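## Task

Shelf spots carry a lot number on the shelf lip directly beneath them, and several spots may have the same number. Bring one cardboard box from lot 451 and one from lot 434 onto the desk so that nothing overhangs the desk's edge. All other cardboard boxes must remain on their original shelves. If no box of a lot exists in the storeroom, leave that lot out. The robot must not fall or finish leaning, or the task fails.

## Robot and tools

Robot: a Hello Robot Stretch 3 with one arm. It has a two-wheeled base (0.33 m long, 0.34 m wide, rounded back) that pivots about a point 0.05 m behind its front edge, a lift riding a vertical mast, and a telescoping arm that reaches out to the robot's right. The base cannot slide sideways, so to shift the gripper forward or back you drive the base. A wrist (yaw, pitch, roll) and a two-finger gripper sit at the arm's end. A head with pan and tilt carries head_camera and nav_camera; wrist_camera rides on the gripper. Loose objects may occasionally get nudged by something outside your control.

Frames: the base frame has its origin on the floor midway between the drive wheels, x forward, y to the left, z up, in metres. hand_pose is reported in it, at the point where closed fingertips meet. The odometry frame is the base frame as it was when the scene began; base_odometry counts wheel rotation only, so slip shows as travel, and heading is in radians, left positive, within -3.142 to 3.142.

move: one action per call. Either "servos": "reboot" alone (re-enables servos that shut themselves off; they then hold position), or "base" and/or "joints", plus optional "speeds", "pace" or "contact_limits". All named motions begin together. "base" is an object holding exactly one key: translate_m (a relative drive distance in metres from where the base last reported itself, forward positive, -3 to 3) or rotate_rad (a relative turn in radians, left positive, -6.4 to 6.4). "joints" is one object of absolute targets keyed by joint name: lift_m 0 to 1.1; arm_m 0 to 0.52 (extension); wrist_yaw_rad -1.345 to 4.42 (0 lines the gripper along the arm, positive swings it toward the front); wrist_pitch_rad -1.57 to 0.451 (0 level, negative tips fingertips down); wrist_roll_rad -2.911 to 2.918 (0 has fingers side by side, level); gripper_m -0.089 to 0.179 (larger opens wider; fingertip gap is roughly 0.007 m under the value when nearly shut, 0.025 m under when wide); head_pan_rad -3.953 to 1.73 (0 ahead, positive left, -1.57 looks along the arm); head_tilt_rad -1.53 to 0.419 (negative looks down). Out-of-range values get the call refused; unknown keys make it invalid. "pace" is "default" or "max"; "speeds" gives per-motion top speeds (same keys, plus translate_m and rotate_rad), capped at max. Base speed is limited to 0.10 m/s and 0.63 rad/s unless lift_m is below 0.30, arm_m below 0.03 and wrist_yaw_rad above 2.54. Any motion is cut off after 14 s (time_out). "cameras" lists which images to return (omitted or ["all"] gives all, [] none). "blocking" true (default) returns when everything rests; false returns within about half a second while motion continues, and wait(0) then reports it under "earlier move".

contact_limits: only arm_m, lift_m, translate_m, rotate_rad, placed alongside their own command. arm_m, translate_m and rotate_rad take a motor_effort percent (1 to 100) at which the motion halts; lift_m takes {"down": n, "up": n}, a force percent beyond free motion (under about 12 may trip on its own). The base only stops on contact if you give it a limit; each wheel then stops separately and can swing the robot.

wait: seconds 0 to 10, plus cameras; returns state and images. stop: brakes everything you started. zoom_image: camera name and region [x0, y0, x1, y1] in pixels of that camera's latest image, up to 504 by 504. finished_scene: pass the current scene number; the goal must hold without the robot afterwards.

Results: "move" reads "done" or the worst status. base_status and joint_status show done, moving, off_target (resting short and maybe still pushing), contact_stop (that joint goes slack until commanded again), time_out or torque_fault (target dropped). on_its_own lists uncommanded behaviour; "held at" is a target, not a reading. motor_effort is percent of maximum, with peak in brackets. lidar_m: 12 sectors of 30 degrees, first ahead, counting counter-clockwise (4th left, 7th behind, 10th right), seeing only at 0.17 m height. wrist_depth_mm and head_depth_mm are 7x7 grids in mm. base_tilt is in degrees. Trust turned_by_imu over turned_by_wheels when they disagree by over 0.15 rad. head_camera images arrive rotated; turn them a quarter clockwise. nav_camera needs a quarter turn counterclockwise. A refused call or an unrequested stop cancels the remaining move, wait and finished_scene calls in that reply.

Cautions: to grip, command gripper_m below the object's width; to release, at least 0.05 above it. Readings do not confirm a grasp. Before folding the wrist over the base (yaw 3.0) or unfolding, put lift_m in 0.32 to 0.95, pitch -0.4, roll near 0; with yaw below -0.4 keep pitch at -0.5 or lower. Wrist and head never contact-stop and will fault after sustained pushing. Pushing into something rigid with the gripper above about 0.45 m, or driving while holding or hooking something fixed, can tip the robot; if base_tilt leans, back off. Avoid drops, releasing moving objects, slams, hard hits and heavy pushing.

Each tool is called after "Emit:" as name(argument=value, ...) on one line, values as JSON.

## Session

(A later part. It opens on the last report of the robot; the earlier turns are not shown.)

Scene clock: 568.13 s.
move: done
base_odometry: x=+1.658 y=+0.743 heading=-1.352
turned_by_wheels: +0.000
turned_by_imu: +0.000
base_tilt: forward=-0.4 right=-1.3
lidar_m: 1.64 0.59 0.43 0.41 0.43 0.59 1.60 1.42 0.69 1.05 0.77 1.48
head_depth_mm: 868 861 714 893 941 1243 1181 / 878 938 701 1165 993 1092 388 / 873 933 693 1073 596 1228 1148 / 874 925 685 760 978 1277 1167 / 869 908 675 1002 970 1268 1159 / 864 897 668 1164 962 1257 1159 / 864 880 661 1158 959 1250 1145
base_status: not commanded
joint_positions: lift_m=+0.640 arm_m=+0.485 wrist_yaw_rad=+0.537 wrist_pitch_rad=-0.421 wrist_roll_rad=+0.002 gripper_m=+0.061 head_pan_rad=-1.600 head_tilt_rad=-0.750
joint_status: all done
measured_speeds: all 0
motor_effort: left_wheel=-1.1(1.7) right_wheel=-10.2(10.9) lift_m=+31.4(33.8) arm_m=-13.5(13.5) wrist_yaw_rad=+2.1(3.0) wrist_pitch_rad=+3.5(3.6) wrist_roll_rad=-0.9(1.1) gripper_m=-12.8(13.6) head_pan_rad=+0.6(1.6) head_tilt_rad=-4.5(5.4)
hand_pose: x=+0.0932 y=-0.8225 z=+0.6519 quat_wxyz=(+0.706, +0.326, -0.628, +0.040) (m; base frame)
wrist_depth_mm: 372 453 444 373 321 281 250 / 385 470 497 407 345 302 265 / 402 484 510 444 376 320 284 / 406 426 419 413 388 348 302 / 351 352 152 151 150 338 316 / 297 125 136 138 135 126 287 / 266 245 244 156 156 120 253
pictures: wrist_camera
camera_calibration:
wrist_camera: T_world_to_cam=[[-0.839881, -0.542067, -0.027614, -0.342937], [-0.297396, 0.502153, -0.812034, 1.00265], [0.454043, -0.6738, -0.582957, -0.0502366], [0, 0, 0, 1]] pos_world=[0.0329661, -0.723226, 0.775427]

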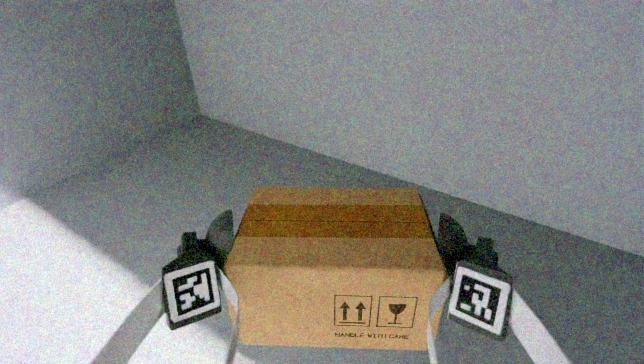

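Emit:
move(joints={"arm_m": 0.01}, speeds={"arm_m": 0.25}, cameras=[])

Emit:
move(base={"translate_m": -1.3}, joints={"head_pan_rad": -1.9, "head_tilt_rad": -0.5}, pace="max", cameras=["nav_camera"])

Scene clock: 600.13 s.
move: done
base_odometry: x=+1.658 y=+0.743 heading=-1.352
turned_by_wheels: +0.000
turned_by_imu: +0.000
base_tilt: forward=-0.4 right=-1.2
lidar_m: 1.63 0.59 0.43 0.41 0.43 0.59 1.60 1.42 0.69 1.05 0.77 1.48
head_depth_mm: 868 862 709 895 946 1238 1178 / 872 941 698 1157 991 1239 1177 / 876 936 694 1198 980 1282 1164 / 872 929 684 1186 976 1273 1157 / 868 909 674 1176 974 1238 462 / 865 893 669 1166 992 1254 1111 / 865 877 660 1153 959 1255 1141
base_status: not commanded
joint_positions: lift_m=+0.640 arm_m=+0.010 wrist_yaw_rad=+0.537 wrist_pitch_rad=-0.422 wrist_roll_rad=+0.002 gripper_m=+0.061 head_pan_rad=-1.600 head_tilt_rad=-0.750
joint_status: all done
measured_speeds: all 0
motor_effort: left_wheel=-1.3(1.6) right_wheel=-10.5(11.1) lift_m=+30.5(31.9) arm_m=-12.9(14.5) wrist_yaw_rad=+1.5(2.9) wrist_pitch_rad=+3.5(3.7) wrist_roll_rad=-0.8(1.2) gripper_m=-12.6(13.4) head_pan_rad=-0.2(0.8) head_tilt_rad=-5.0(7.0)
hand_pose: x=+0.0931 y=-0.3474 z=+0.6518 quat_wxyz=(+0.706, +0.326, -0.628, +0.040) (m; base frame)
wrist_depth_mm: - 903 573 770 800 697 622 / - 633 613 716 714 686 645 / - - 626 533 522 524 511 / - - 717 180 434 413 406 / - - 152 151 150 398 350 / 999 124 136 138 134 124 830 / 867 806 797 156 154 123 743
pictures: none
No camera images: "cameras" was empty.

Scene clock: 614.07 s.
move: done
base_odometry: x=+1.376 y=+2.012 heading=-1.352
turned_by_wheels: +0.000
turned_by_imu: +0.000
base_tilt: forward=-0.3 right=-1.3
lidar_m: 1.62 0.58 0.42 0.41 0.42 0.58 1.06 1.10 1.49 0.60 1.10 1.04
head_depth_mm: 1490 1533 1580 1640 1695 1624 1345 / 1758 1823 1874 1978 1991 1654 1345 / 2124 2210 2368 2454 2150 1649 1329 / 2751 2896 3126 2895 2106 1637 1320 / 2999 3191 3499 3009 2095 1613 1311 / 2885 3084 3301 2999 2097 1556 1223 / 2739 504 548 604 1088 912 1142
base_status: done
joint_positions: lift_m=+0.640 arm_m=+0.010 wrist_yaw_rad=+0.537 wrist_pitch_rad=-0.422 wrist_roll_rad=+0.002 gripper_m=+0.061 head_pan_rad=-1.900 head_tilt_rad=-0.500
joint_status: all done
measured_speeds: all 0
motor_effort: left_wheel=+0.0(10.8) right_wheel=-9.9(14.1) lift_m=+29.0(31.4) arm_m=-4.6(13.0) wrist_yaw_rad=+1.7(3.8) wrist_pitch_rad=+3.6(3.7) wrist_roll_rad=-0.7(1.2) gripper_m=-12.7(13.5) head_pan_rad=+3.1(4.1) head_tilt_rad=+3.8(7.4)
hand_pose: x=+0.0931 y=-0.3474 z=+0.6518 quat_wxyz=(+0.706, +0.326, -0.628, +0.040) (m; base frame)
wrist_depth_mm: - - - 940 808 696 396 / - 753 740 641 705 703 287 / - 877 616 536 525 518 314 / - - - 497 434 413 - / - - 152 151 150 395 - / - 124 136 138 135 127 956 / 852 813 801 156 149 120 837
pictures: nav_camera (sideways)
camera_calibration:
nav_camera: T_world_to_cam=[[-0.1313, -0.437053, 0.889801, -1.11403], [-0.951542, 0.307338, 0.0105484, 0.0422491], [-0.27808, -0.845298, -0.456228, 0.548689], [0, 0, 0, 1]] pos_world=[0.0465087, -0.0360715, 1.24115]

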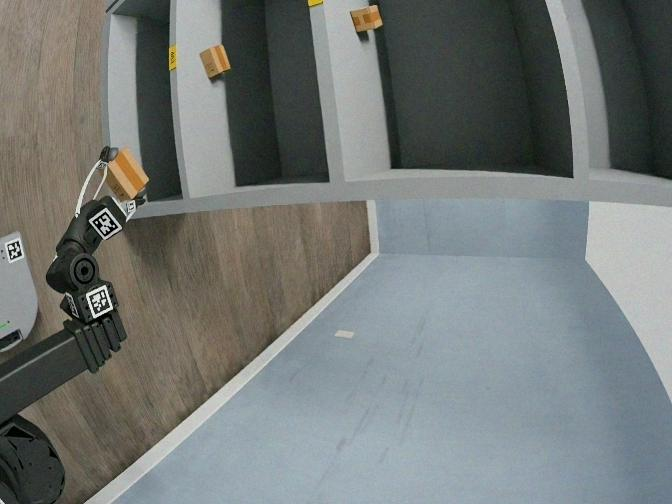

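Emit:
move(base={"translate_m": -0.51}, pace="max", cameras=[])

Emit:
move(base={"rotate_rad": 1.6}, pace="max", cameras=[])

Emit:
move(base={"translate_m": -0.9}, pace="max", cameras=["nav_camera"])

Scene clock: 626.43 s.
move: done
base_odometry: x=+1.265 y=+2.510 heading=-1.352
turned_by_wheels: +0.000
turned_by_imu: +0.000
base_tilt: forward=-0.4 right=-1.2
lidar_m: 1.61 0.58 0.42 0.41 0.42 0.57 0.55 0.57 0.78 2.11 0.77 1.48
head_depth_mm: 764 785 816 839 869 907 943 / 903 934 971 1013 1059 1104 1152 / 1104 1153 1212 1270 1343 1423 1317 / 1408 1488 1598 1724 1845 1645 1330 / 1972 2171 2324 2551 2132 1624 1321 / 2852 3047 3331 3005 2077 1615 1314 / 2731 2980 3186 2978 2035 1621 1305
base_status: done
joint_positions: lift_m=+0.640 arm_m=+0.010 wrist_yaw_rad=+0.537 wrist_pitch_rad=-0.422 wrist_roll_rad=+0.002 gripper_m=+0.061 head_pan_rad=-1.900 head_tilt_rad=-0.500
joint_status: not commanded
measured_speeds: all 0
motor_effort: left_wheel=-5.2(10.3) right_wheel=-4.2(13.9) lift_m=+28.1(29.6) arm_m=-0.1(3.7) wrist_yaw_rad=+1.1(3.0) wrist_pitch_rad=+3.6(3.7) wrist_roll_rad=-0.6(1.1) gripper_m=-12.7(13.3) head_pan_rad=+3.2(4.2) head_tilt_rad=+3.7(4.9)
hand_pose: x=+0.0931 y=-0.3474 z=+0.6518 quat_wxyz=(+0.706, +0.326, -0.628, +0.040) (m; base frame)
wrist_depth_mm: - - - - - - - / - 800 601 - - - - / - - - - - - - / - - - 180 - - - / - - 152 151 150 - - / 983 124 136 138 135 127 955 / 860 801 803 156 154 120 840
pictures: none
No camera images: "cameras" was empty.

Scene clock: 629.90 s.
move: done
base_odometry: x=+1.265 y=+2.510 heading=+0.247
turned_by_wheels: +1.600
turned_by_imu: +1.574
base_tilt: forward=-0.4 right=-1.2
lidar_m: 0.41 0.42 0.57 0.55 0.57 0.79 2.25 0.77 1.48 1.53 0.57 0.42
head_depth_mm: 1270 1443 1354 1605 1260 1092 1245 / 1248 1393 1463 1644 1322 1541 1301 / 1270 1375 1477 1604 1777 1594 1331 / 2018 2212 2377 2417 2038 1636 1320 / 2786 3003 3285 2852 2108 1614 1311 / 3607 3910 - 2997 2089 1625 1312 / 3541 3688 - 2949 2091 1604 1309
base_status: done
joint_positions: lift_m=+0.640 arm_m=+0.010 wrist_yaw_rad=+0.537 wrist_pitch_rad=-0.422 wrist_roll_rad=+0.002 gripper_m=+0.061 head_pan_rad=-1.900 head_tilt_rad=-0.500
joint_status: not commanded
measured_speeds: all 0
motor_effort: left_wheel=-8.6(13.1) right_wheel=+8.6(12.4) lift_m=+28.2(28.8) arm_m=-6.6(6.6) wrist_yaw_rad=+1.1(3.0) wrist_pitch_rad=+3.5(3.7) wrist_roll_rad=-0.8(1.1) gripper_m=-12.8(13.4) head_pan_rad=+3.4(3.9) head_tilt_rad=+4.0(4.7)
hand_pose: x=+0.0931 y=-0.3474 z=+0.6518 quat_wxyz=(+0.706, +0.326, -0.628, +0.040) (m; base frame)
wrist_depth_mm: 307 363 467 628 - - - / 316 380 489 688 - - - / 328 399 530 778 - - - / 341 420 534 719 - - - / 356 434 153 151 150 - - / 374 126 136 138 135 127 958 / 378 450 627 156 154 120 824
pictures: none
No camera images: "cameras" was empty.

Scene clock: 639.87 s.
move: done
base_odometry: x=+0.393 y=+2.290 heading=+0.247
turned_by_wheels: +0.000
turned_by_imu: +0.000
base_tilt: forward=-0.2 right=-1.1
lidar_m: 1.30 0.79 0.58 0.56 0.58 0.80 2.29 2.19 0.48 0.46 0.48 1.35
head_depth_mm: 3508 3607 3679 3197 2195 1660 1346 / - - - 3164 2179 1662 1336 / 3878 - - 3110 2130 1647 1330 / 385 417 465 513 1888 1531 1257 / 371 399 437 478 531 597 674 / 358 386 419 459 508 564 640 / 348 374 405 442 485 540 604
base_status: done
joint_positions: lift_m=+0.640 arm_m=+0.010 wrist_yaw_rad=+0.537 wrist_pitch_rad=-0.422 wrist_roll_rad=+0.002 gripper_m=+0.061 head_pan_rad=-1.900 head_tilt_rad=-0.500
joint_status: not commanded
measured_speeds: all 0
motor_effort: left_wheel=-3.3(12.9) right_wheel=-6.6(11.4) lift_m=+26.8(28.9) arm_m=-9.7(13.4) wrist_yaw_rad=+2.5(3.3) wrist_pitch_rad=+3.6(3.7) wrist_roll_rad=-0.8(1.2) gripper_m=-12.5(13.4) head_pan_rad=+3.5(3.9) head_tilt_rad=+3.1(4.6)
hand_pose: x=+0.0931 y=-0.3474 z=+0.6518 quat_wxyz=(+0.706, +0.326, -0.628, +0.040) (m; base frame)
wrist_depth_mm: - - 292 249 211 184 164 / - - 328 270 228 199 175 / - - - 296 250 214 186 / - - - 303 258 231 198 / - - 152 151 150 242 210 / - 124 136 139 135 127 230 / 858 805 796 155 154 120 245
pictures: nav_camera (sideways)
camera_calibration:
nav_camera: T_world_to_cam=[[-0.131284, -0.437024, 0.889817, -1.11406], [-0.951546, 0.307327, 0.010549, 0.0422483], [-0.278075, -0.845317, -0.456195, 0.548647], [0, 0, 0, 1]] pos_world=[0.0465085, -0.0360731, 1.24115]

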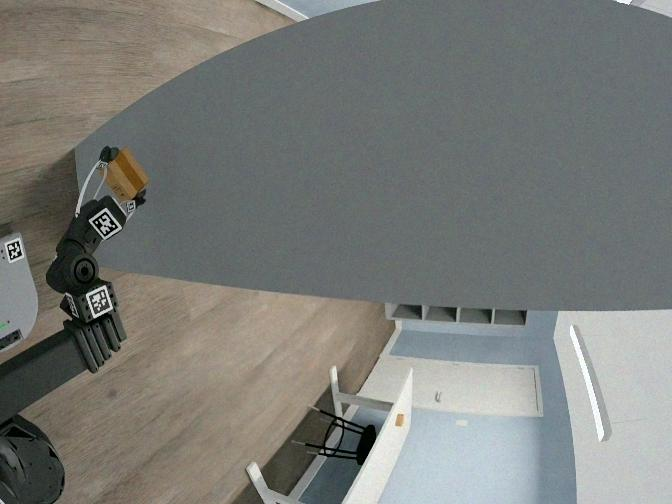

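Emit:
move(base={"translate_m": -1.05}, pace="max", cameras=[])

Emit:
move(base={"rotate_rad": -1.6}, pace="max", cameras=[])

Emit:
move(base={"translate_m": 1.1}, joints={"lift_m": 0.85, "head_pan_rad": -1.57, "head_tilt_rad": -0.6}, pace="max", cameras=["nav_camera"])

Scene clock: 662.00 s.
move: done
base_odometry: x=-0.625 y=+2.033 heading=+0.248
turned_by_wheels: +0.000
turned_by_imu: -0.001
base_tilt: forward=-0.3 right=-1.0
lidar_m: 2.12 0.80 0.59 0.57 0.59 0.82 1.42 1.28 2.03 3.31 1.24 0.99
head_depth_mm: 2006 2118 2107 1401 1936 1666 1351 / 2426 2502 2365 1470 2073 1652 1343 / 2968 3073 2447 2068 2151 1648 1339 / 3748 3966 - 3061 2128 1637 1330 / 3674 3827 - 3049 2109 1621 1320 / 3454 3807 - 2989 2121 1624 1311 / 3393 3687 3923 2925 2088 1610 1310
base_status: done
joint_positions: lift_m=+0.640 arm_m=+0.010 wrist_yaw_rad=+0.537 wrist_pitch_rad=-0.422 wrist_roll_rad=+0.002 gripper_m=+0.061 head_pan_rad=-1.900 head_tilt_rad=-0.500
joint_status: not commanded
measured_speeds: all 0
motor_effort: left_wheel=-3.3(12.8) right_wheel=-6.4(13.0) lift_m=+25.4(27.0) arm_m=-5.3(9.8) wrist_yaw_rad=+2.3(3.5) wrist_pitch_rad=+3.5(3.7) wrist_roll_rad=-0.8(1.1) gripper_m=-12.9(13.5) head_pan_rad=+2.8(3.6) head_tilt_rad=+3.3(4.1)
hand_pose: x=+0.0931 y=-0.3474 z=+0.6518 quat_wxyz=(+0.706, +0.326, -0.628, +0.040) (m; base frame)
wrist_depth_mm: 698 835 - - - - - / 731 887 - - - - - / 787 918 - - - - - / - 983 - - - - - / - 995 153 150 151 - - / - 125 136 138 135 127 965 / 856 821 823 157 154 120 833
pictures: none
No camera images: "cameras" was empty.

Scene clock: 665.47 s.
move: done
base_odometry: x=-0.625 y=+2.033 heading=-1.352
turned_by_wheels: -1.600
turned_by_imu: -1.574
base_tilt: forward=-0.4 right=-1.1
lidar_m: 3.46 1.25 0.99 2.26 0.82 0.59 0.57 0.59 0.81 1.41 1.28 1.63
head_depth_mm: 788 815 844 874 903 945 977 / 939 968 1010 1046 1095 1142 1201 / 1143 1195 1251 1321 1388 1458 1334 / 1258 1363 1475 1611 1780 1635 1314 / 1212 1311 1423 1579 1743 1622 1324 / 1172 1267 1367 1502 1663 1627 1316 / 1131 1215 1318 1439 1584 1601 1304
base_status: done
joint_positions: lift_m=+0.640 arm_m=+0.010 wrist_yaw_rad=+0.538 wrist_pitch_rad=-0.422 wrist_roll_rad=+0.002 gripper_m=+0.061 head_pan_rad=-1.900 head_tilt_rad=-0.500
joint_status: not commanded
measured_speeds: all 0
motor_effort: left_wheel=+7.7(12.3) right_wheel=-10.1(13.4) lift_m=+24.8(26.5) arm_m=-13.3(13.3) wrist_yaw_rad=+2.0(3.1) wrist_pitch_rad=+3.6(3.7) wrist_roll_rad=-0.7(1.0) gripper_m=-12.3(13.3) head_pan_rad=+2.9(3.5) head_tilt_rad=+3.0(3.5)
hand_pose: x=+0.0932 y=-0.3474 z=+0.6518 quat_wxyz=(+0.706, +0.327, -0.628, +0.040) (m; base frame)
wrist_depth_mm: - - - - - - - / - - - - - - - / - - - - - - - / - - - - - - - / - - 152 151 151 - - / - 124 136 138 134 127 955 / 865 802 797 156 154 120 823
pictures: none
No camera images: "cameras" was empty.

Scene clock: 677.43 s.
move: done
base_odometry: x=-0.387 y=+0.959 heading=-1.352
turned_by_wheels: +0.000
turned_by_imu: +0.000
base_tilt: forward=-0.2 right=-1.1
lidar_m: 2.63 1.26 0.92 0.88 0.92 1.73 1.67 1.72 1.46 0.98 0.93 1.38
head_depth_mm: 1172 1295 1436 1587 882 1523 - / 1174 1284 1418 1138 874 1511 - / 1171 1275 1411 1127 865 1431 1307 / 1173 1279 1409 1108 860 1502 349 / 1168 1282 1400 1102 859 477 304 / 1169 1284 1396 1096 879 476 462 / 1168 1293 1412 1084 876 1391 1199
base_status: done
joint_positions: lift_m=+0.850 arm_m=+0.010 wrist_yaw_rad=+0.538 wrist_pitch_rad=-0.423 wrist_roll_rad=+0.002 gripper_m=+0.061 head_pan_rad=-1.570 head_tilt_rad=-0.600
joint_status: all done
measured_speeds: all 0
motor_effort: left_wheel=+6.2(11.7) right_wheel=+2.8(10.7) lift_m=+24.6(34.6) arm_m=+3.0(12.8) wrist_yaw_rad=+2.4(3.4) wrist_pitch_rad=+3.7(3.9) wrist_roll_rad=-0.8(1.1) gripper_m=-12.9(13.3) head_pan_rad=-2.8(5.9) head_tilt_rad=-5.7(6.7)
hand_pose: x=+0.0931 y=-0.3473 z=+0.8616 quat_wxyz=(+0.706, +0.327, -0.628, +0.040) (m; base frame)
wrist_depth_mm: - - - - - - - / - - - - - - - / - - - - - - - / - - - 181 - - - / - - 152 151 151 - - / - 125 136 138 135 127 - / - - - 156 154 120 -
pictures: nav_camera (sideways)
camera_calibration:
nav_camera: T_world_to_cam=[[0.0174691, -0.542596, 0.839812, -1.04975], [-0.999789, -0.0185372, 0.00882008, 0.0447947], [0.010782, -0.839789, -0.542806, 0.659577], [0, 0, 0, 1]] pos_world=[0.0560119, -0.0148545, 1.23922]

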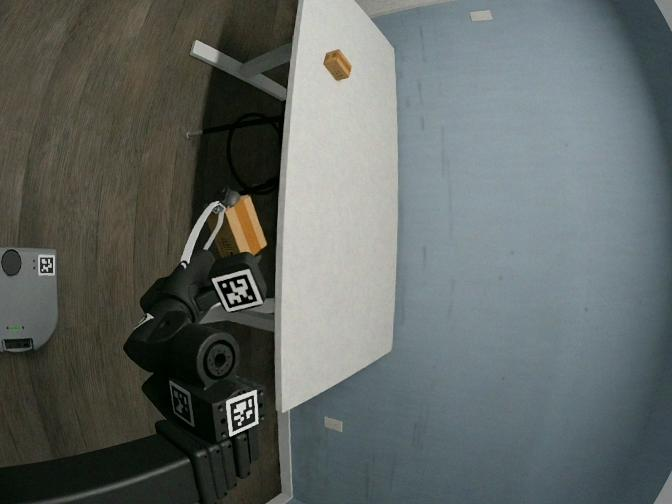

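Emit:
move(joints={"arm_m": 0.43}, speeds={"arm_m": 0.25}, cameras=[])

Emit:
move(joints={"lift_m": 0.745}, cameras=["wrist_camera"], contact_limits={"lift_m": {"down": 16}})

Emit:
move(joints={"lift_m": 0.733}, speeds={"lift_m": 0.03}, contact_limits={"lift_m": {"down": 13}}, cameras=[])

Scene clock: 695.63 s.
move: done
base_odometry: x=-0.387 y=+0.959 heading=-1.352
turned_by_wheels: +0.000
turned_by_imu: +0.000
base_tilt: forward=-0.3 right=-1.0
lidar_m: 2.63 1.26 0.92 0.89 0.92 1.73 1.67 1.73 1.46 0.98 0.93 1.38
head_depth_mm: 1173 1291 1435 1587 365 289 - / 1170 1285 1410 472 358 1464 1260 / 1168 1285 1384 599 868 1431 1223 / 1172 1289 1410 620 861 1493 1244 / 1163 1282 1412 842 854 1488 1243 / 1166 1287 1404 1091 883 1434 1238 / 1165 1290 1406 1084 876 1433 1222
base_status: not commanded
joint_positions: lift_m=+0.850 arm_m=+0.430 wrist_yaw_rad=+0.538 wrist_pitch_rad=-0.423 wrist_roll_rad=+0.002 gripper_m=+0.061 head_pan_rad=-1.570 head_tilt_rad=-0.600
joint_status: all done
measured_speeds: all 0
motor_effort: left_wheel=+6.2(6.7) right_wheel=+2.2(3.0) lift_m=+25.6(26.7) arm_m=+12.5(15.5) wrist_yaw_rad=+0.5(2.7) wrist_pitch_rad=+3.8(3.8) wrist_roll_rad=-0.6(1.1) gripper_m=-12.7(13.6) head_pan_rad=-2.9(3.5) head_tilt_rad=-4.4(5.9)
hand_pose: x=+0.0931 y=-0.7673 z=+0.8616 quat_wxyz=(+0.706, +0.327, -0.628, +0.040) (m; base frame)
wrist_depth_mm: - - - - - - - / - - - - - - - / 521 - - - - - - / - - - 180 - - - / - - 152 151 150 - - / - 124 136 138 135 123 - / - 124 267 156 155 120 274
pictures: none
No camera images: "cameras" was empty.

Scene clock: 697.43 s.
move: done
base_odometry: x=-0.387 y=+0.959 heading=-1.352
turned_by_wheels: +0.000
turned_by_imu: +0.000
base_tilt: forward=-0.3 right=-1.3
lidar_m: 2.63 1.26 0.92 0.89 0.92 1.73 1.66 1.73 1.47 0.98 0.93 1.38
head_depth_mm: 1171 1283 1439 1577 883 1523 321 / 1174 1293 1421 1135 541 397 326 / 1167 1284 1404 651 799 1423 1224 / 1167 1290 1404 1112 800 1493 1239 / 1165 1279 1404 1100 842 1481 1240 / 1168 1279 1401 1091 884 1440 1241 / 1171 1275 1404 1077 873 1430 1230
base_status: not commanded
joint_positions: lift_m=+0.745 arm_m=+0.430 wrist_yaw_rad=+0.538 wrist_pitch_rad=-0.422 wrist_roll_rad=+0.002 gripper_m=+0.061 head_pan_rad=-1.570 head_tilt_rad=-0.600
joint_status: all done
measured_speeds: all 0
motor_effort: left_wheel=+6.4(6.7) right_wheel=+1.9(3.0) lift_m=+23.2(26.8) arm_m=+8.5(13.1) wrist_yaw_rad=+1.5(2.9) wrist_pitch_rad=+3.7(3.9) wrist_roll_rad=-0.8(1.0) gripper_m=-12.8(13.2) head_pan_rad=-1.9(3.2) head_tilt_rad=-4.6(5.1)
contact_limits: lift_m down 16 (down: maximum 72; up: maximum 65)
hand_pose: x=+0.0932 y=-0.7673 z=+0.7568 quat_wxyz=(+0.706, +0.327, -0.628, +0.040) (m; base frame)
wrist_depth_mm: - - - - - - - / - - - - - - - / - - - - - - - / 267 265 263 273 267 266 255 / 230 228 152 150 149 222 220 / 195 184 137 138 135 127 189 / 174 124 160 158 158 120 164
pictures: wrist_camera
camera_calibration:
wrist_camera: T_world_to_cam=[[-0.839745, -0.542277, -0.0276452, -0.310316], [-0.297892, 0.502674, -0.811528, 1.06014], [0.453969, -0.673242, -0.583659, 0.0489686], [0, 0, 0, 1]] pos_world=[0.0329901, -0.668213, 0.880333]

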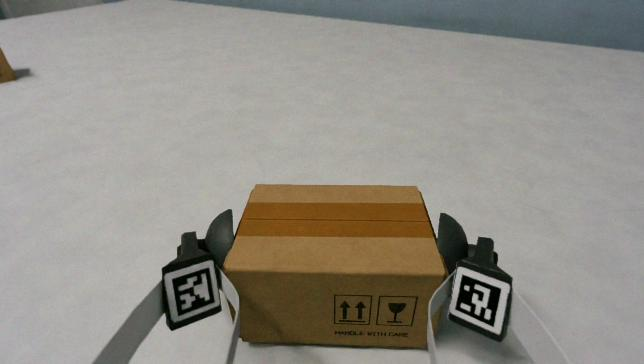

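Scene clock: 698.27 s.
move: done
base_odometry: x=-0.387 y=+0.959 heading=-1.352
turned_by_wheels: +0.000
turned_by_imu: +0.000
base_tilt: forward=-0.4 right=-1.1
lidar_m: 2.63 1.26 0.92 0.88 0.91 1.73 1.67 1.73 1.46 0.98 0.93 1.38
head_depth_mm: 1179 1291 1438 1587 880 1531 1191 / 1173 1282 1425 1134 814 399 341 / 1168 1288 1411 1128 664 1423 1214 / 1177 1283 1409 1112 799 1500 1244 / 1174 1282 1404 1103 827 1488 1241 / 1168 1290 1397 1090 879 1435 1230 / 1169 1267 1401 1081 876 1438 1235
base_status: not commanded
joint_positions: lift_m=+0.733 arm_m=+0.430 wrist_yaw_rad=+0.538 wrist_pitch_rad=-0.384 wrist_roll_rad=+0.002 gripper_m=+0.061 head_pan_rad=-1.570 head_tilt_rad=-0.600
joint_status: all done
measured_speeds: all 0
motor_effort: left_wheel=+5.8(6.6) right_wheel=+2.6(3.3) lift_m=+19.2(24.3) arm_m=+6.1(8.4) wrist_yaw_rad=+1.2(3.3) wrist_pitch_rad=-3.5(3.8) wrist_roll_rad=-0.8(1.0) gripper_m=-12.3(13.2) head_pan_rad=-2.1(2.9) head_tilt_rad=-3.3(4.5)
contact_limits: lift_m down 13 (down: maximum 72; up: maximum 65)
hand_pose: x=+0.0955 y=-0.7713 z=+0.7534 quat_wxyz=(+0.705, +0.315, -0.634, +0.054) (m; base frame)
wrist_depth_mm: - - - - - - - / - - - - - - - / - - - - - - - / 270 269 267 176 251 261 268 / 231 228 151 149 149 222 221 / 193 181 136 139 134 127 186 / 171 157 157 156 155 120 162
pictures: none
No camera images: "cameras" was empty.

Emit:
move(joints={"gripper_m": 0.179}, cameras=[])

Emit:
move(joints={"lift_m": 0.85}, cameras=["wrist_camera"])

Emit:
move(joints={"arm_m": 0.05}, pace="max", cameras=["nav_camera"])

Scene clock: 705.07 s.
move: done
base_odometry: x=-0.387 y=+0.959 heading=-1.352
turned_by_wheels: +0.000
turned_by_imu: +0.000
base_tilt: forward=-0.3 right=-1.2
lidar_m: 2.62 1.26 0.92 0.88 0.92 1.73 1.67 1.73 1.46 0.98 0.93 1.38
head_depth_mm: 1171 1293 1434 1605 879 1524 1180 / 1170 1289 1415 1137 810 398 341 / 1171 1287 1412 1121 663 1429 1219 / 1169 1289 1417 1110 737 1495 1242 / 1160 1288 1408 1104 826 1482 1237 / 1169 1282 1407 1098 850 1434 1238 / 1171 1288 1401 1077 877 1434 1232
base_status: not commanded
joint_positions: lift_m=+0.733 arm_m=+0.430 wrist_yaw_rad=+0.538 wrist_pitch_rad=-0.412 wrist_roll_rad=+0.002 gripper_m=+0.179 head_pan_rad=-1.570 head_tilt_rad=-0.600
joint_status: all done
measured_speeds: all 0
motor_effort: left_wheel=+6.1(6.4) right_wheel=+1.9(3.0) lift_m=+24.4(24.7) arm_m=-4.3(4.4) wrist_yaw_rad=+1.4(2.8) wrist_pitch_rad=+1.7(3.5) wrist_roll_rad=-0.7(1.0) gripper_m=+0.6(86.3) head_pan_rad=-1.7(2.4) head_tilt_rad=-3.0(3.5)
contact_limits: lift_m down 13 (down: maximum 72; up: maximum 65)
hand_pose: x=+0.0938 y=-0.7684 z=+0.7470 quat_wxyz=(+0.705, +0.323, -0.629, +0.044) (m; base frame)
wrist_depth_mm: - - - - - - - / - - - - - - - / - - - - - - - / 260 260 248 169 175 252 251 / 217 215 150 139 138 209 207 / 119 146 171 143 144 177 121 / 119 154 157 155 154 155 108
pictures: none
No camera images: "cameras" was empty.

Scene clock: 706.97 s.
move: done
base_odometry: x=-0.387 y=+0.959 heading=-1.352
turned_by_wheels: +0.000
turned_by_imu: +0.000
base_tilt: forward=-0.3 right=-1.2
lidar_m: 2.62 1.26 0.92 0.89 0.92 1.73 1.67 1.73 1.47 0.98 0.93 1.38
head_depth_mm: 1171 1299 1441 1594 366 289 - / 1176 1282 1422 472 357 1467 1260 / 1169 1299 1384 597 867 1428 1221 / 1167 1287 1408 621 864 1495 1240 / 1168 1289 1416 997 857 1484 1233 / 1162 1287 1405 1094 884 1441 1226 / 1167 1285 1404 1081 871 1443 1220
base_status: not commanded
joint_positions: lift_m=+0.850 arm_m=+0.430 wrist_yaw_rad=+0.538 wrist_pitch_rad=-0.413 wrist_roll_rad=+0.002 gripper_m=+0.179 head_pan_rad=-1.570 head_tilt_rad=-0.600
joint_status: all done
measured_speeds: all 0
motor_effort: left_wheel=+6.0(6.6) right_wheel=+2.5(3.0) lift_m=+30.5(33.6) arm_m=-9.5(9.5) wrist_yaw_rad=+0.7(2.6) wrist_pitch_rad=+2.0(2.0) wrist_roll_rad=-0.8(1.1) gripper_m=+0.9(1.1) head_pan_rad=-1.4(2.2) head_tilt_rad=-2.3(3.2)
hand_pose: x=+0.0938 y=-0.7683 z=+0.8639 quat_wxyz=(+0.705, +0.324, -0.629, +0.044) (m; base frame)
wrist_depth_mm: - - - - - - - / - - - - - - - / 524 - - - - - - / - - - - - - - / - 144 - - - - - / 119 126 - - - - 117 / 118 272 276 228 240 273 108
pictures: wrist_camera
camera_calibration:
wrist_camera: T_world_to_cam=[[-0.839609, -0.542504, -0.0273091, -0.307873], [-0.293992, 0.496124, -0.816964, 1.14704], [0.456755, -0.677902, -0.576042, 0.100102], [0, 0, 0, 1]] pos_world=[0.0330047, -0.668236, 0.986344]

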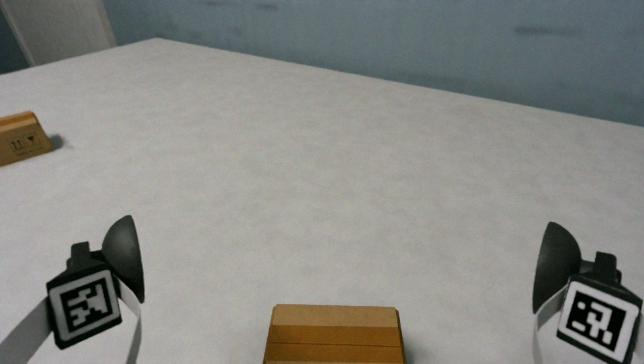

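Scene clock: 709.20 s.
move: done
base_odometry: x=-0.387 y=+0.959 heading=-1.352
turned_by_wheels: +0.000
turned_by_imu: +0.000
base_tilt: forward=-0.2 right=-1.2
lidar_m: 2.63 1.26 0.92 0.88 0.91 1.73 1.67 1.73 1.46 0.98 0.93 1.38
head_depth_mm: 1182 1291 1436 1587 884 1624 - / 1171 1286 1416 1133 880 1619 - / 1169 1285 1416 1130 867 1490 - / 1175 1283 1411 1110 856 1454 304 / 1166 1293 1408 1107 857 339 350 / 1166 1292 1404 1091 882 1430 1204 / 1172 1279 1405 1081 877 1437 1200
base_status: not commanded
joint_positions: lift_m=+0.850 arm_m=+0.050 wrist_yaw_rad=+0.538 wrist_pitch_rad=-0.414 wrist_roll_rad=+0.002 gripper_m=+0.179 head_pan_rad=-1.570 head_tilt_rad=-0.600
joint_status: all done
measured_speeds: all 0
motor_effort: left_wheel=+5.8(6.4) right_wheel=+1.3(3.2) lift_m=+27.4(31.1) arm_m=-12.7(14.7) wrist_yaw_rad=+2.1(2.9) wrist_pitch_rad=+2.1(2.1) wrist_roll_rad=-0.9(1.0) gripper_m=+0.4(1.2) head_pan_rad=-0.7(1.8) head_tilt_rad=-1.5(3.1)
hand_pose: x=+0.0937 y=-0.3882 z=+0.8637 quat_wxyz=(+0.705, +0.324, -0.629, +0.043) (m; base frame)
wrist_depth_mm: - - - - - - - / - - 798 - - - - / - - - - 514 471 - / - - - - - - - / - - - - - - - / 119 - - - - - 117 / 118 - - - - - 107
pictures: nav_camera (sideways)
camera_calibration:
nav_camera: T_world_to_cam=[[0.0173612, -0.54285, 0.83965, -1.04954], [-0.999793, -0.0183408, 0.00881479, 0.0448016], [0.0106148, -0.83963, -0.543056, 0.659903], [0, 0, 0, 1]] pos_world=[0.0560089, -0.0148457, 1.23921]

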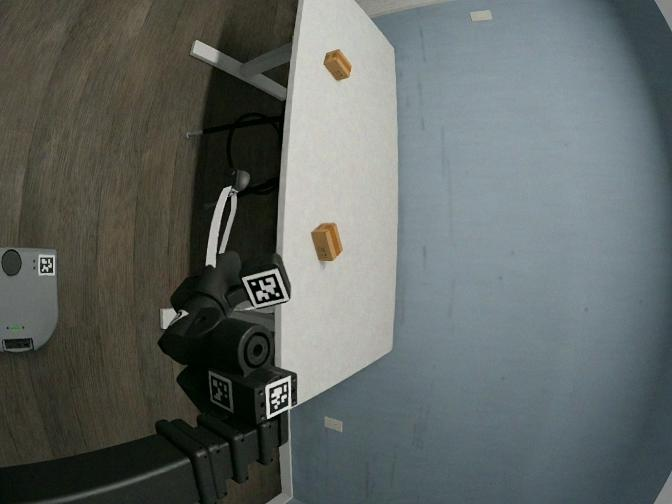

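Both boxes are on the desk. Scene 2 is done.

Emit:
finished_scene(scene=2)

The scene is finished: the task was done.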